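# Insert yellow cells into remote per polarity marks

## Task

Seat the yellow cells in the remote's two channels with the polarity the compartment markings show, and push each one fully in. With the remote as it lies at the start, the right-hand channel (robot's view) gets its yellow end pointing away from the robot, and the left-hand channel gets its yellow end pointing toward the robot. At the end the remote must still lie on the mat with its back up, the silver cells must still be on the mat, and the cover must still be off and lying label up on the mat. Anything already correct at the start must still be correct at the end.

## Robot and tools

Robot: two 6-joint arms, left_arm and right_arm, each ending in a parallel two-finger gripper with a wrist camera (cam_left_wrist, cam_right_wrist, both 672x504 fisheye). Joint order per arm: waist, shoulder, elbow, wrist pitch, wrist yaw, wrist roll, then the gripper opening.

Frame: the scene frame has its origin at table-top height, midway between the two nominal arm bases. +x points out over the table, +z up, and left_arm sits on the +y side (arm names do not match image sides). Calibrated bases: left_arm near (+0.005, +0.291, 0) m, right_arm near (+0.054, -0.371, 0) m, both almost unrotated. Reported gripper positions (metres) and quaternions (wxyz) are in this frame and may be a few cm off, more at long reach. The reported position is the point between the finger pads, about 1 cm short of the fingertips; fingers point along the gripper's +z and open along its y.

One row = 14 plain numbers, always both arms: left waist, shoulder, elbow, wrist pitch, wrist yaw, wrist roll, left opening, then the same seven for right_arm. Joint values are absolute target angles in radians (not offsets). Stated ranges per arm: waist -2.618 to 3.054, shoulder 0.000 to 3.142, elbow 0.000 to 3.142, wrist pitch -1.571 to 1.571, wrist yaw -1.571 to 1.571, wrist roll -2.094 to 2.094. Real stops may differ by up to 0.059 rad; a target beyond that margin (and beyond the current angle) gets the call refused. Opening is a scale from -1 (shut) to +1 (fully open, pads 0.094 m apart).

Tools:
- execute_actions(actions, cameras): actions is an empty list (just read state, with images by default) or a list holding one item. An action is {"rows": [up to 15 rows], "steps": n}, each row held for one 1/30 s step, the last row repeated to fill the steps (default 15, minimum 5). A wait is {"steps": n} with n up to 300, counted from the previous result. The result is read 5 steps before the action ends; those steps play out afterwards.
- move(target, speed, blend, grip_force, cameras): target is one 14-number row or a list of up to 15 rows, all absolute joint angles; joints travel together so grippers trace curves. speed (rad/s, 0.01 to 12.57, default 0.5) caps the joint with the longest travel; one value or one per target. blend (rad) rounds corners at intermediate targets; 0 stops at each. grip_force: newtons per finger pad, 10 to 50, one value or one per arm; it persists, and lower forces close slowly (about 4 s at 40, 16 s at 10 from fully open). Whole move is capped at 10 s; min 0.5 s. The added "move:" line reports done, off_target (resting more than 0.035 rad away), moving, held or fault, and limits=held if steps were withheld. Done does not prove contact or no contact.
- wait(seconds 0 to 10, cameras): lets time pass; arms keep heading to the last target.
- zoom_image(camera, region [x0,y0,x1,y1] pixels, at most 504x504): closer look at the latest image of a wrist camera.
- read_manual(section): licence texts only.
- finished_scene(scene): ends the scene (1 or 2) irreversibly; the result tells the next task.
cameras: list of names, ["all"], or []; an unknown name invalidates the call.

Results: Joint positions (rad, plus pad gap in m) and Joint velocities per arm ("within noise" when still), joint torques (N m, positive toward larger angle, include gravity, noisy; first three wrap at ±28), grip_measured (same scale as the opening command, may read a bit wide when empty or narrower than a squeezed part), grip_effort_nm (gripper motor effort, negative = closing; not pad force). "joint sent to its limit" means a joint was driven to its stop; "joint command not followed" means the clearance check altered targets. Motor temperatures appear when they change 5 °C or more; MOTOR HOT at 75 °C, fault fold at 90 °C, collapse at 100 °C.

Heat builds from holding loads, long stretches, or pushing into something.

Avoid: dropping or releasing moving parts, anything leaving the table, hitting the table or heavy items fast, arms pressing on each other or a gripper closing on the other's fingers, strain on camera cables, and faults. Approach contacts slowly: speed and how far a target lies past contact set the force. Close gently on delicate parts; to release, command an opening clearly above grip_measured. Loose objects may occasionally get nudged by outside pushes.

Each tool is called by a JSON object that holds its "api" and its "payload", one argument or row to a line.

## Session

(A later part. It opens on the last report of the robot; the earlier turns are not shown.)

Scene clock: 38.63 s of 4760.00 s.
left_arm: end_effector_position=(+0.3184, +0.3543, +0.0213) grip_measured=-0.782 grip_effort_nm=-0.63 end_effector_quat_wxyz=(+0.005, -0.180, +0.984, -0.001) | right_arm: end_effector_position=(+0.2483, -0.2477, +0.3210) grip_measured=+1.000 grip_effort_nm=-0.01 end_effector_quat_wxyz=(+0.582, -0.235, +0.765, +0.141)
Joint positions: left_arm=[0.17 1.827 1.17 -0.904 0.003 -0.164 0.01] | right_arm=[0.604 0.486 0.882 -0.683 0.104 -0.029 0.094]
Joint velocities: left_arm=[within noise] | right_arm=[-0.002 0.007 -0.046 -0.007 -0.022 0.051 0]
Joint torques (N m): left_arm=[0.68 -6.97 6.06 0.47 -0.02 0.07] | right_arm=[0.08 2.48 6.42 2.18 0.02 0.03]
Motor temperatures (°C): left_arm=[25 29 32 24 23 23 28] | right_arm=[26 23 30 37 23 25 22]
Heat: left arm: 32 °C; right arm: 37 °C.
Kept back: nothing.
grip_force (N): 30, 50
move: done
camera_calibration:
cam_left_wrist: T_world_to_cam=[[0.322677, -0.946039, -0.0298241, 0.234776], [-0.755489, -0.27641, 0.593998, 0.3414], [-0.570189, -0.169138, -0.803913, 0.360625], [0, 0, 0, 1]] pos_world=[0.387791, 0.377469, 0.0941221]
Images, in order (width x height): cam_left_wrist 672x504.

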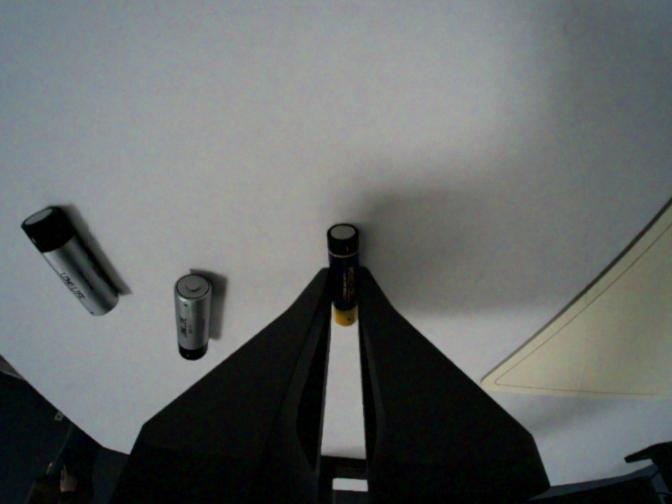

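{"api": "move", "payload": {
  "target": [
    [0.14,1.77,1.31,-1.05,0,-0.18,-0.85,0.604,0.486,0.882,-0.683,0.104,-0.029,1],
    [-0.633,2.408,2.207,-1.365,0,-0.869,-0.85,0.604,0.486,0.882,-0.683,0.104,-0.029,1]
  ],
  "speed": 0.7,
  "blend": 0.05,
  "cameras": ["cam_left_wrist"]
}}

{"api": "zoom_image", "payload": {
  "camera": "cam_left_wrist",
  "region": [270, 150, 430, 310]
}}

Scene clock: 41.30 s of 4760.00 s.
left_arm: end_effector_position=(+0.3885, +0.0232, +0.0580) grip_measured=-0.783 grip_effort_nm=-0.66 end_effector_quat_wxyz=(+0.003, -0.126, +0.992, -0.007) | right_arm: end_effector_position=(+0.2483, -0.2477, +0.3210) grip_measured=+1.000 grip_effort_nm=-0.01 end_effector_quat_wxyz=(+0.582, -0.235, +0.765, +0.141)
Joint positions: left_arm=[-0.637 2.386 2.181 -1.352 0.006 -0.86 0.01] | right_arm=[0.604 0.486 0.882 -0.683 0.104 -0.029 0.094]
Joint torques (N m): left_arm=[0.25 -11.52 10.14 0.2 -0.06 -0.08] | right_arm=[0.08 2.48 6.42 2.18 0.02 0.03]
Heat: left arm: 32 °C; right arm: 37 °C.
Kept back: nothing.
grip_force (N): 30, 50
move: done
camera_calibration:
cam_left_wrist: T_world_to_cam=[[0.215705, -0.976275, -0.0189591, -0.0583074], [-0.780243, -0.184001, 0.5978, 0.288185], [-0.587105, -0.114156, -0.801421, 0.379195], [0, 0, 0, 1]] pos_world=[0.460059, 0.0393895, 0.130513]
Images, in order (width x height): cam_left_wrist 672x504.

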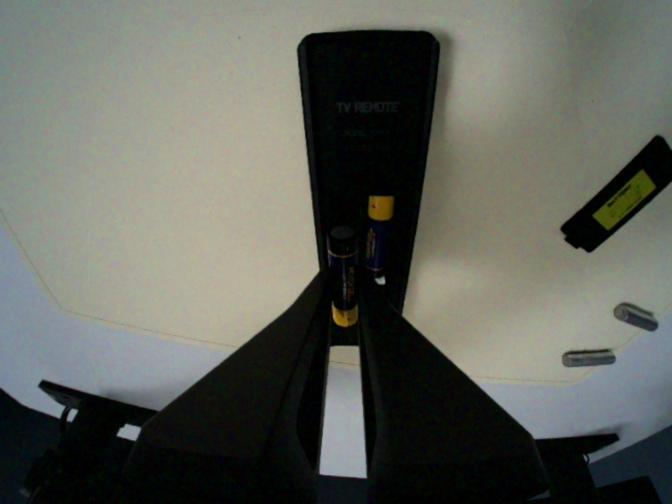

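Scaled by 3.150 from the camera's 672x504 image, which has a finer 960x720 frame.

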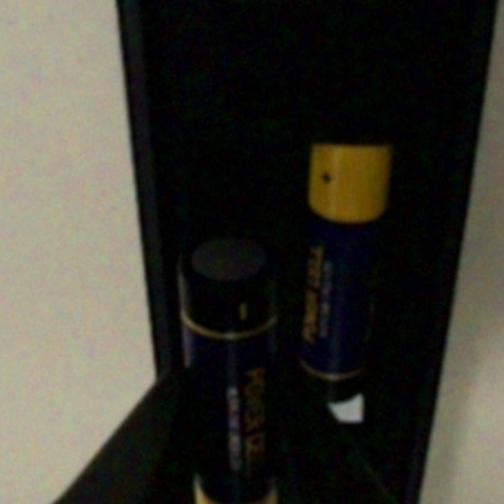

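{"api": "move", "payload": {
  "target": [-0.650,2.409,2.128,-1.296,0,-0.877,-0.85,0.604,0.486,0.882,-0.683,0.104,-0.029,1],
  "speed": 0.2,
  "cameras": ["cam_left_wrist"]
}}

{"api": "zoom_image", "payload": {
  "camera": "cam_left_wrist",
  "region": [270, 170, 430, 330]
}}

Scene clock: 42.63 s of 4760.00 s.
left_arm: end_effector_position=(+0.3864, +0.0209, +0.0469) grip_measured=-0.783 grip_effort_nm=-0.66 end_effector_quat_wxyz=(+0.002, -0.126, +0.992, -0.006) | right_arm: end_effector_position=(+0.2483, -0.2477, +0.3210) grip_measured=+1.000 grip_effort_nm=-0.01 end_effector_quat_wxyz=(+0.582, -0.235, +0.765, +0.141)
Joint positions: left_arm=[-0.644 2.386 2.137 -1.31 0.006 -0.869 0.01] | right_arm=[0.604 0.486 0.882 -0.683 0.104 -0.029 0.094]
Joint torques (N m): left_arm=[-0.47 -11.43 6.71 0.43 -0.03 -0.09] | right_arm=[0.08 2.48 6.42 2.18 0.02 0.04]
Heat: left arm: 32 °C; right arm: 37 °C.
Kept back: nothing.
grip_force (N): 30, 50
move: done
camera_calibration:
cam_left_wrist: T_world_to_cam=[[0.21752, -0.975844, -0.0203213, -0.0609422], [-0.778897, -0.186092, 0.598907, 0.292325], [-0.588222, -0.114446, -0.80056, 0.369272], [0, 0, 0, 1]] pos_world=[0.458161, 0.037191, 0.11931]
Images, in order (width x height): cam_left_wrist 672x504.

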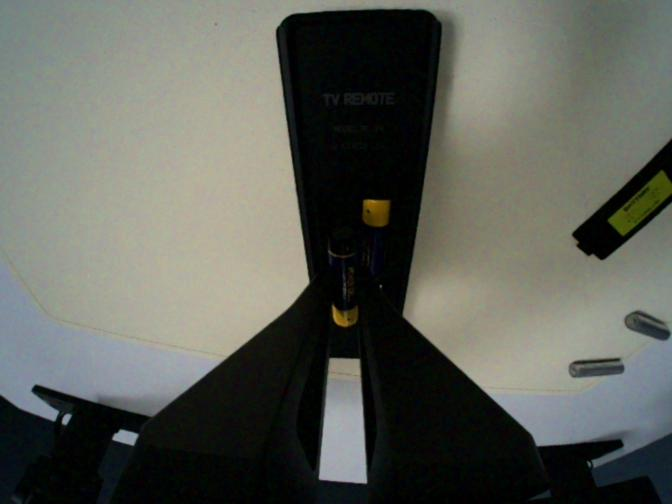

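Scaled by 3.150 from the camera's 672x504 image, which has a finer 960x720 frame.

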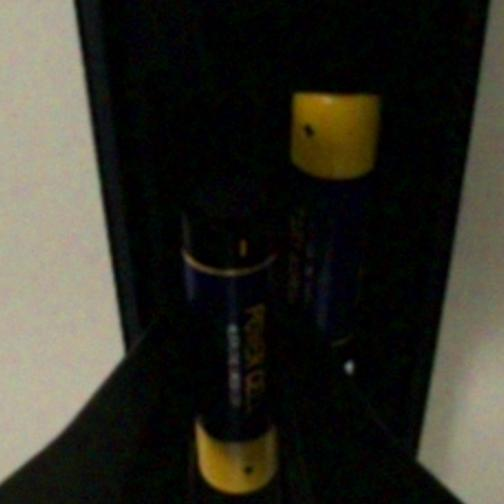

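{"api": "move", "payload": {
  "target": [-0.650,2.409,2.106,-1.271,-0.015,-0.877,-0.85,0.604,0.486,0.882,-0.683,0.104,-0.029,1],
  "speed": 0.2,
  "cameras": ["cam_left_wrist"]
}}

{"api": "zoom_image", "payload": {
  "camera": "cam_left_wrist",
  "region": [270, 170, 430, 330]
}}

Scene clock: 43.97 s of 4760.00 s.
left_arm: end_effector_position=(+0.3879, +0.0211, +0.0418) grip_measured=-0.783 grip_effort_nm=-0.65 end_effector_quat_wxyz=(+0.006, -0.127, +0.992, -0.006) | right_arm: end_effector_position=(+0.2483, -0.2477, +0.3210) grip_measured=+1.000 grip_effort_nm=-0.01 end_effector_quat_wxyz=(+0.582, -0.235, +0.765, +0.141)
Joint positions: left_arm=[-0.644 2.386 2.117 -1.285 0.001 -0.869 0.01] | right_arm=[0.604 0.486 0.882 -0.683 0.104 -0.029 0.094]
Joint torques (N m): left_arm=[-0.53 -11.49 6.54 0.44 -0.18 -0.06] | right_arm=[0.08 2.48 6.43 2.18 0.02 0.04]
Heat: left arm: 32 °C; right arm: 37 °C.
Kept back: nothing.
grip_force (N): 30, 50
move: done
camera_calibration:
cam_left_wrist: T_world_to_cam=[[0.217746, -0.97579, -0.0205048, -0.0613139], [-0.78291, -0.187173, 0.593311, 0.298227], [-0.582785, -0.113138, -0.804712, 0.364133], [0, 0, 0, 1]] pos_world=[0.459047, 0.0371877, 0.114823]
Images, in order (width x height): cam_left_wrist 672x504.

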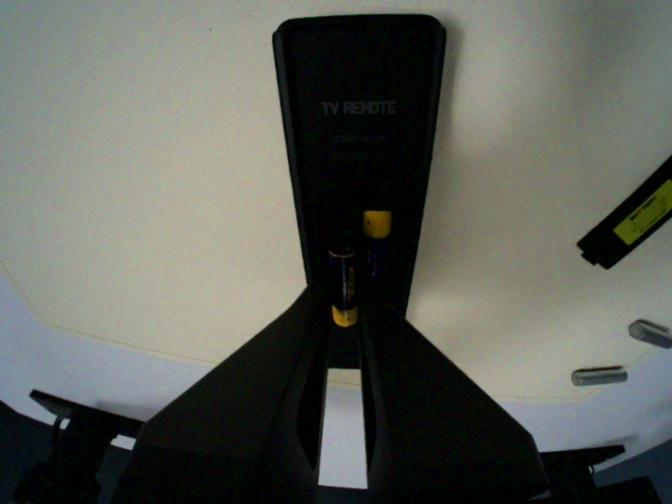

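Scaled by 3.150 from the camera's 672x504 image, which has a finer 960x720 frame.

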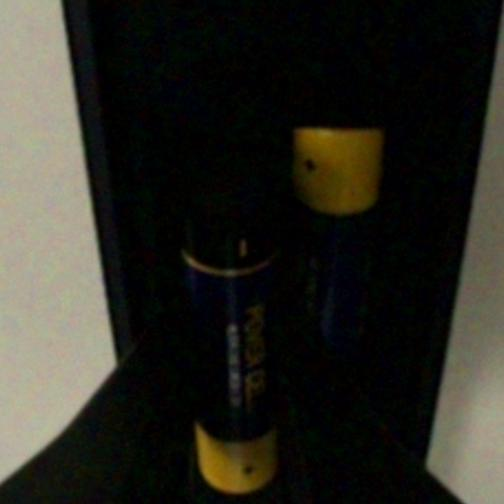

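{"api": "move", "payload": {
  "target": [-0.650,2.409,2.106,-1.271,-0.015,-0.877,-0.68,0.604,0.486,0.882,-0.683,0.104,-0.029,1],
  "speed": 0.2
}}

{"api": "move", "payload": {
  "target": [
    [-0.650,2.42,2.26,-1.405,0,-0.877,-0.68,0.604,0.486,0.882,-0.683,0.104,-0.029,1],
    [-0.640,1.7375,1.119,-0.2817,0,0,-1,0.604,0.486,0.882,-0.683,0.104,-0.029,1]
  ],
  "speed": [0.25,0.9],
  "cameras": ["cam_left_wrist"]
}}

{"api": "zoom_image", "payload": {
  "camera": "cam_left_wrist",
  "region": [280, 170, 410, 300]
}}

Scene clock: 44.70 s of 4760.00 s.
left_arm: end_effector_position=(+0.3880, +0.0211, +0.0418) grip_measured=-0.683 grip_effort_nm=0.16 end_effector_quat_wxyz=(+0.006, -0.127, +0.992, -0.006) | right_arm: end_effector_position=(+0.2483, -0.2477, +0.3210) grip_measured=+1.000 grip_effort_nm=-0.01 end_effector_quat_wxyz=(+0.582, -0.235, +0.765, +0.141)
Joint positions: left_arm=[-0.644 2.386 2.117 -1.284 0.001 -0.869 0.015] | right_arm=[0.604 0.486 0.882 -0.683 0.104 -0.029 0.094]
Joint torques (N m): left_arm=[-0.51 -11.48 6.58 0.44 -0.17 -0.07] | right_arm=[0.08 2.48 6.42 2.18 0.02 0.03]
Heat: left arm: 32 °C; right arm: 37 °C.
Kept back: nothing.
grip_force (N): 30, 50
move: done

Scene clock: 49.20 s of 4760.00 s.
left_arm: end_effector_position=(+0.3745, +0.0305, +0.0772) grip_measured=-0.989 grip_effort_nm=-0.57 end_effector_quat_wxyz=(+0.295, +0.285, +0.907, -0.095) | right_arm: end_effector_position=(+0.2483, -0.2477, +0.3210) grip_measured=+1.000 grip_effort_nm=-0.01 end_effector_quat_wxyz=(+0.582, -0.235, +0.765, +0.141)
Joint positions: left_arm=[-0.644 1.768 1.13 -0.302 0.001 -0.006 0.001] | right_arm=[0.604 0.486 0.882 -0.683 0.104 -0.029 0.094]
Joint torques (N m): left_arm=[0.34 -11.75 7.28 1.59 0 0.09] | right_arm=[0.08 2.48 6.42 2.19 0.02 0.04]
Heat: left arm: 32 °C; right arm: 38 °C.
Kept back: nothing.
grip_force (N): 30, 50
move: done
camera_calibration:
cam_left_wrist: T_world_to_cam=[[-0.579345, -0.813952, -0.0429164, 0.246873], [-0.814983, 0.579295, 0.014851, 0.30196], [0.0127733, 0.04358, -0.998968, 0.173025], [0, 0, 0, 1]] pos_world=[0.386906, 0.0184782, 0.178957]
Images, in order (width x height): cam_left_wrist 672x504.

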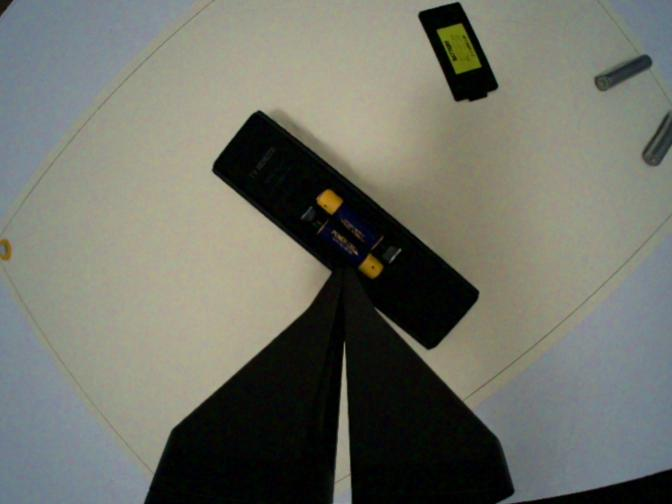

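Scaled by 3.877 from the camera's 672x504 image, which has a finer 960x720 frame.

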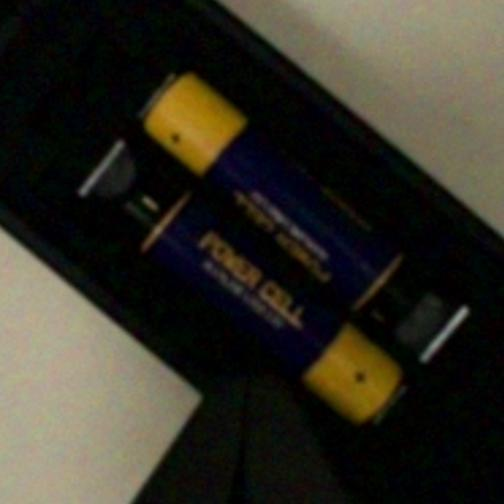

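{"api": "move", "payload": {
  "target": [
    [-0.628,2.41,2.26,-1.38,0,-0.865,-1,0.604,0.486,0.882,-0.683,0.104,-0.029,1],
    [-0.628,2.41,2.109,-1.261,0,-0.865,-1,0.604,0.486,0.882,-0.683,0.104,-0.029,1]
  ],
  "speed": [0.9,0.3],
  "cameras": ["cam_left_wrist"]
}}

{"api": "zoom_image", "payload": {
  "camera": "cam_left_wrist",
  "region": [260, 170, 440, 350]
}}

Scene clock: 52.97 s of 4760.00 s.
left_arm: end_effector_position=(+0.3923, +0.0230, +0.0412) grip_measured=-0.989 grip_effort_nm=-0.57 end_effector_quat_wxyz=(+0.009, -0.125, +0.992, -0.009) | right_arm: end_effector_position=(+0.2483, -0.2477, +0.3210) grip_measured=+1.000 grip_effort_nm=-0.01 end_effector_quat_wxyz=(+0.582, -0.235, +0.765, +0.141)
Joint positions: left_arm=[-0.635 2.388 2.117 -1.275 0.001 -0.857 0.001] | right_arm=[0.604 0.486 0.882 -0.683 0.104 -0.029 0.094]
Joint torques (N m): left_arm=[0.58 -11.52 6.84 0.45 -0.01 -0.07] | right_arm=[0.06 2.47 6.42 2.19 0.02 0.04]
Heat: left arm: 32 °C; right arm: 38 °C.
Kept back: nothing.
grip_force (N): 30, 50
move: done
camera_calibration:
cam_left_wrist: T_world_to_cam=[[0.214903, -0.976535, -0.014006, -0.0595314], [-0.787682, -0.181786, 0.588651, 0.304387], [-0.577385, -0.115471, -0.808266, 0.364541], [0, 0, 0, 1]] pos_world=[0.463034, 0.0392924, 0.114634]
Images, in order (width x height): cam_left_wrist 672x504.

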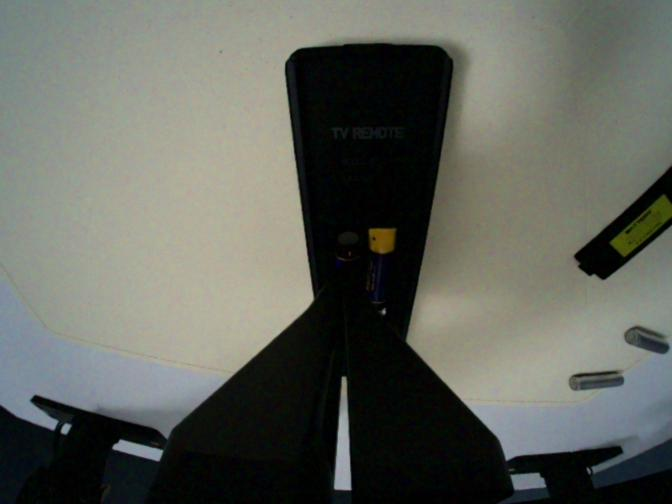

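Scaled by 2.800 from the camera's 672x504 image, which has a finer 960x720 frame.

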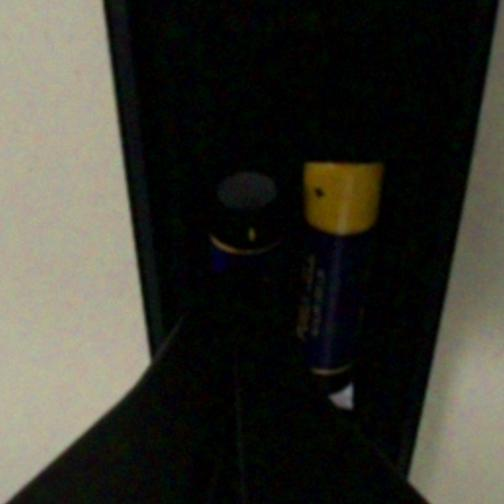

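{"api": "move", "payload": {
  "target": [
    [-0.628,2.41,2.06,-1.215,0,-0.865,-1,0.604,0.486,0.882,-0.683,0.104,-0.029,1],
    [-0.628,2.41,2.01,-1.175,0,-0.865,-1,0.604,0.486,0.882,-0.683,0.104,-0.029,1],
    [-0.628,2.42,1.97,-1.14,0,-0.865,-1,0.604,0.486,0.882,-0.683,0.104,-0.029,1]
  ],
  "speed": 0.1,
  "cameras": ["cam_left_wrist"]
}}

{"api": "zoom_image", "payload": {
  "camera": "cam_left_wrist",
  "region": [260, 170, 440, 350]
}}

Scene clock: 55.53 s of 4760.00 s.
left_arm: end_effector_position=(+0.3930, +0.0225, +0.0344) grip_measured=-0.989 grip_effort_nm=-0.58 end_effector_quat_wxyz=(+0.021, -0.125, +0.992, -0.020) | right_arm: end_effector_position=(+0.2483, -0.2477, +0.3210) grip_measured=+1.000 grip_effort_nm=-0.01 end_effector_quat_wxyz=(+0.582, -0.235, +0.765, +0.141)
Joint positions: left_arm=[-0.635 2.354 2.03 -1.19 0.001 -0.857 0.001] | right_arm=[0.604 0.486 0.882 -0.683 0.104 -0.029 0.094]
Joint torques (N m): left_arm=[0.58 -7.53 2.11 0.92 0 -0.06] | right_arm=[0.08 2.48 6.42 2.18 0.02 0.04]
Heat: left arm: 32 °C; right arm: 38 °C.
Kept back: nothing.
grip_force (N): 30, 50
move: off_target (left_arm); left_arm: the shoulder is farthest, 0.066 rad from its target
camera_calibration:
cam_left_wrist: T_world_to_cam=[[0.214944, -0.976582, 0.00928518, -0.0612012], [-0.802757, -0.171255, 0.571185, 0.315219], [-0.556219, -0.130227, -0.820769, 0.351807], [0, 0, 0, 1]] pos_world=[0.461881, 0.0400296, 0.109272]
Images, in order (width x height): cam_left_wrist 672x504.

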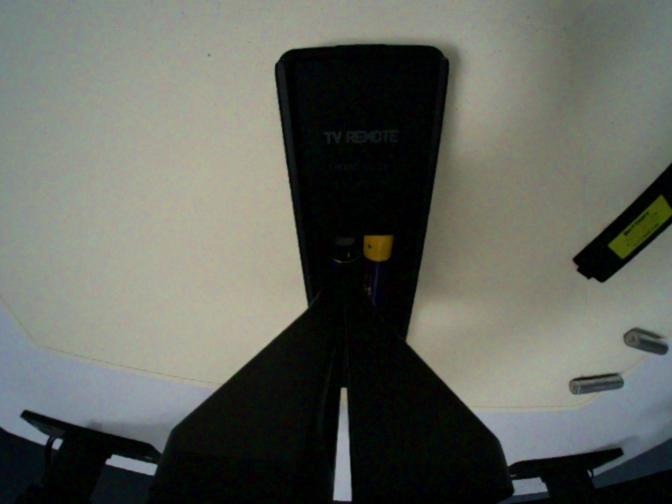

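Scaled by 2.800 from the camera's 672x504 image, which has a finer 960x720 frame.

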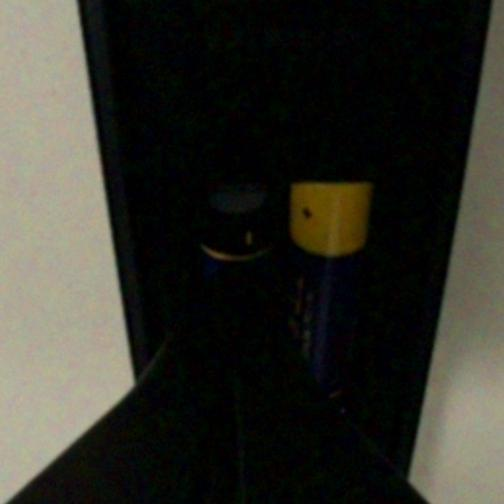

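{"api": "move", "payload": {
  "target": [
    [-0.628,2.38,2.16,-1.30,0,-0.865,-1,0.604,0.486,0.882,-0.683,0.104,-0.029,1],
    [-0.615,2.438,2.20,-1.32,0,-0.852,-1,0.604,0.486,0.882,-0.683,0.104,-0.029,1],
    [-0.615,2.438,2.11,-1.24,0,-0.852,-1,0.604,0.486,0.882,-0.683,0.104,-0.029,1],
    [-0.615,2.438,2.03,-1.17,0,-0.852,-1,0.604,0.486,0.882,-0.683,0.104,-0.029,1]
  ],
  "speed": [0.3,0.3,0.12,0.12],
  "cameras": ["cam_left_wrist"]
}}

{"api": "zoom_image", "payload": {
  "camera": "cam_left_wrist",
  "region": [260, 170, 440, 350]
}}

Scene clock: 59.77 s of 4760.00 s.
left_arm: end_effector_position=(+0.3993, +0.0269, +0.0346) grip_measured=-0.989 grip_effort_nm=-0.57 end_effector_quat_wxyz=(+0.016, -0.133, +0.991, -0.015) | right_arm: end_effector_position=(+0.2483, -0.2477, +0.3210) grip_measured=+1.000 grip_effort_nm=-0.01 end_effector_quat_wxyz=(+0.582, -0.235, +0.765, +0.141)
Joint positions: left_arm=[-0.62 2.384 2.083 -1.226 0.001 -0.857 0.001] | right_arm=[0.604 0.486 0.882 -0.683 0.104 -0.029 0.094]
Joint torques (N m): left_arm=[0.32 -8.62 2.71 0.98 -0.02 0.06] | right_arm=[0.08 2.48 6.42 2.19 0.02 0.03]
Heat: left arm: 32 °C; right arm: 39 °C.
Kept back: nothing.
grip_force (N): 30, 50
move: off_target (left_arm); left_arm: the wrist pitch is farthest, 0.056 rad from its target
camera_calibration:
cam_left_wrist: T_world_to_cam=[[0.229907, -0.973213, 0.000001413, -0.0639207], [-0.794072, -0.187587, 0.578153, 0.31769], [-0.562665, -0.132923, -0.815929, 0.358525], [0, 0, 0, 1]] pos_world=[0.468694, 0.0450422, 0.108857]
Images, in order (width x height): cam_left_wrist 672x504.

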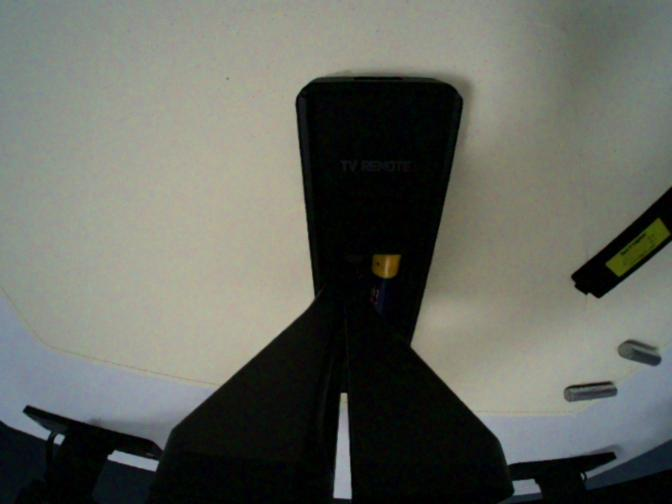

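Scaled by 2.800 from the camera's 672x504 image, which has a finer 960x720 frame.

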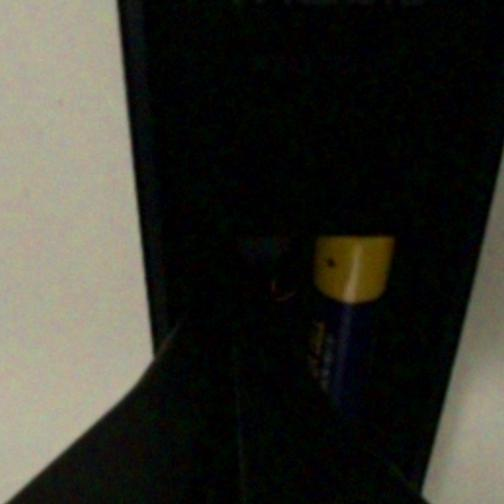

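{"api": "move", "payload": {
  "target": [
    [-0.620,2.42,2.24,-1.36,0,-0.852,-1,0.604,0.486,0.882,-0.683,0.104,-0.029,1],
    [-0.675,2.418,2.24,-1.36,0,-0.902,-1,0.604,0.486,0.882,-0.683,0.104,-0.029,1],
    [-0.675,2.418,2.122,-1.268,0,-0.902,-1,0.604,0.486,0.882,-0.683,0.104,-0.029,1]
  ],
  "speed": [0.3,0.3,0.2],
  "cameras": ["cam_left_wrist"]
}}

{"api": "zoom_image", "payload": {
  "camera": "cam_left_wrist",
  "region": [260, 170, 440, 350]
}}

Scene clock: 66.80 s of 4760.00 s.
left_arm: end_effector_position=(+0.3802, +0.0054, +0.0375) grip_measured=-0.989 grip_effort_nm=-0.57 end_effector_quat_wxyz=(+0.005, -0.121, +0.993, -0.007) | right_arm: end_effector_position=(+0.2483, -0.2477, +0.3210) grip_measured=+1.000 grip_effort_nm=-0.01 end_effector_quat_wxyz=(+0.582, -0.235, +0.765, +0.141)
Joint positions: left_arm=[-0.68 2.404 2.131 -1.282 0.003 -0.894 0.001] | right_arm=[0.604 0.486 0.882 -0.683 0.104 -0.029 0.094]
Joint torques (N m): left_arm=[0.43 -12.34 6.71 0.45 -0.02 -0.06] | right_arm=[0.08 2.47 6.41 2.19 0.02 0.03]
Heat: left arm: 32 °C; right arm: 39 °C.
Kept back: nothing.
grip_force (N): 30, 50
move: done
camera_calibration:
cam_left_wrist: T_world_to_cam=[[0.20688, -0.978175, -0.0193539, -0.0709094], [-0.783929, -0.177569, 0.594916, 0.29222], [-0.585369, -0.107904, -0.803555, 0.355344], [0, 0, 0, 1]] pos_world=[0.451756, 0.0208703, 0.11032]
Images, in order (width x height): cam_left_wrist 672x504.

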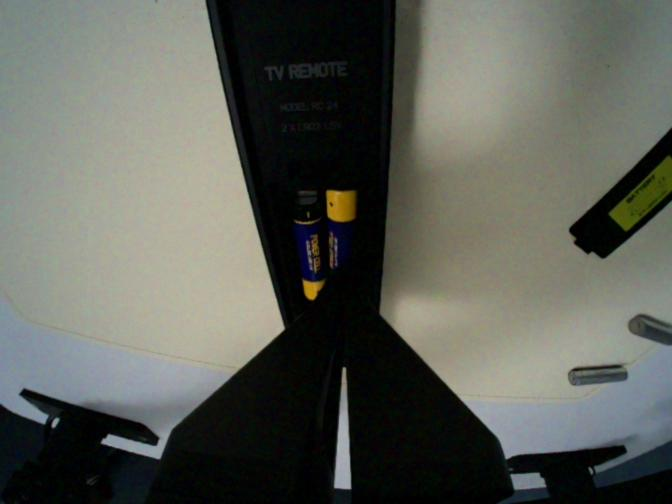

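Scaled by 2.800 from the camera's 672x504 image, which has a finer 960x720 frame.

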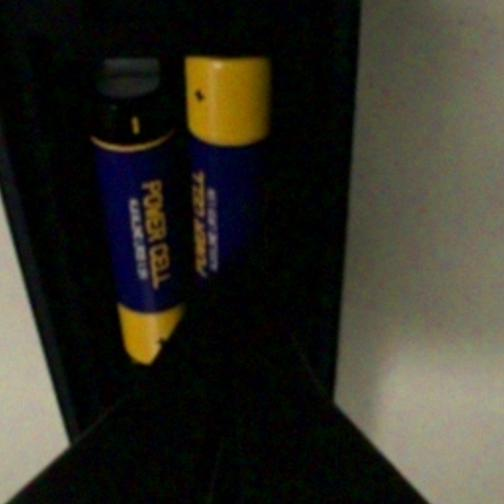

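{"api": "move", "payload": {
  "target": [
    [-0.675,2.418,2.07,-1.21,0,-0.902,-1,0.604,0.486,0.882,-0.683,0.104,-0.029,1],
    [-0.675,2.418,1.99,-1.145,0,-0.902,-1,0.604,0.486,0.882,-0.683,0.104,-0.029,1]
  ],
  "speed": 0.1
}}

{"api": "move", "payload": {
  "target": [
    [-0.675,2.38,2.18,-1.33,0,-0.902,-1,0.604,0.486,0.882,-0.683,0.104,-0.029,1],
    [-0.640,1.7375,1.119,-0.2817,0,0,-1,0.604,0.486,0.882,-0.683,0.104,-0.029,1]
  ],
  "speed": [0.3,0.9],
  "blend": [0.05,0],
  "cameras": ["cam_left_wrist"]
}}

{"api": "zoom_image", "payload": {
  "camera": "cam_left_wrist",
  "region": [280, 170, 410, 300]
}}

Scene clock: 69.00 s of 4760.00 s.
left_arm: end_effector_position=(+0.3806, +0.0051, +0.0348) grip_measured=-0.989 grip_effort_nm=-0.58 end_effector_quat_wxyz=(+0.018, -0.121, +0.992, -0.019) | right_arm: end_effector_position=(+0.2483, -0.2477, +0.3210) grip_measured=+1.000 grip_effort_nm=-0.01 end_effector_quat_wxyz=(+0.582, -0.235, +0.765, +0.141)
Joint positions: left_arm=[-0.68 2.361 2.044 -1.202 0.003 -0.894 0.001] | right_arm=[0.604 0.486 0.882 -0.683 0.104 -0.029 0.094]
Joint torques (N m): left_arm=[0.31 -8.42 2.54 0.95 -0.03 -0.05] | right_arm=[0.08 2.47 6.41 2.18 0.02 0.04]
Heat: left arm: 32 °C; right arm: 39 °C.
Kept back: nothing.
grip_force (N): 30, 50
move: off_target (left_arm); left_arm: the shoulder is farthest, 0.057 rad from its target

Scene clock: 71.70 s of 4760.00 s.
left_arm: end_effector_position=(+0.3734, +0.0290, +0.0775) grip_measured=-0.989 grip_effort_nm=-0.57 end_effector_quat_wxyz=(+0.295, +0.287, +0.906, -0.097) | right_arm: end_effector_position=(+0.2483, -0.2477, +0.3210) grip_measured=+1.000 grip_effort_nm=-0.01 end_effector_quat_wxyz=(+0.582, -0.235, +0.765, +0.141)
Joint positions: left_arm=[-0.647 1.767 1.13 -0.302 0.003 -0.007 0.001] | right_arm=[0.604 0.486 0.882 -0.683 0.104 -0.029 0.094]
Joint torques (N m): left_arm=[0.58 -11.67 7.24 1.62 -0.03 0.09] | right_arm=[0.09 2.47 6.43 2.19 0.02 0.03]
Heat: left arm: 32 °C; right arm: 39 °C.
Kept back: nothing.
grip_force (N): 30, 50
move: done
camera_calibration:
cam_left_wrist: T_world_to_cam=[[-0.582599, -0.811731, -0.0408847, 0.245966], [-0.812671, 0.582543, 0.0145037, 0.300984], [0.012044, 0.0416757, -0.999059, 0.17373], [0, 0, 0, 1]] pos_world=[0.385808, 0.0170821, 0.179257]
Images, in order (width x height): cam_left_wrist 672x504.

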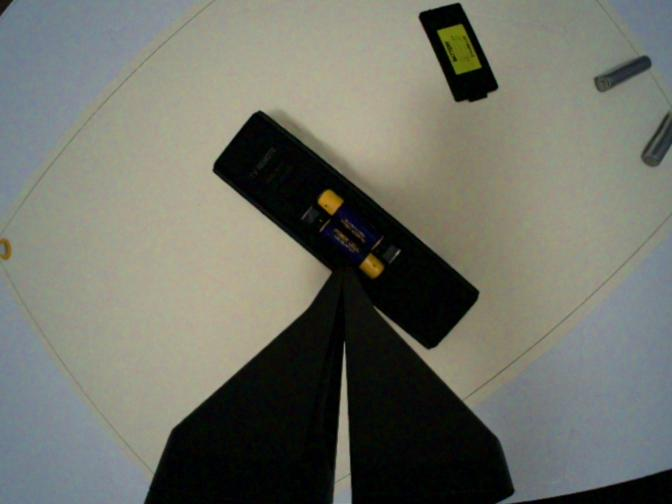

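Scaled by 3.877 from the camera's 672x504 image, which has a finer 960x720 frame.

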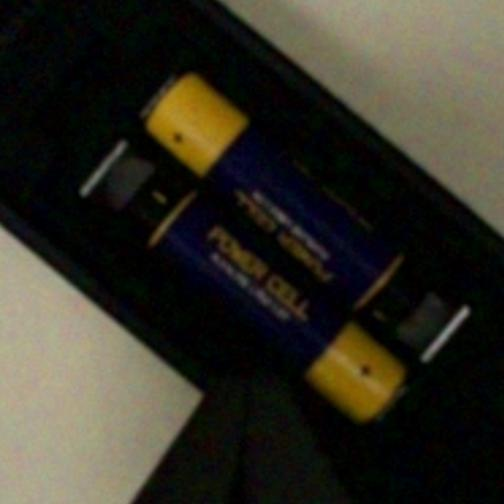

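Symmetric and seated, as in scene 1.

{"api": "finished_scene", "payload": {
  "scene": 2
}}

The scene is finished: the task was done.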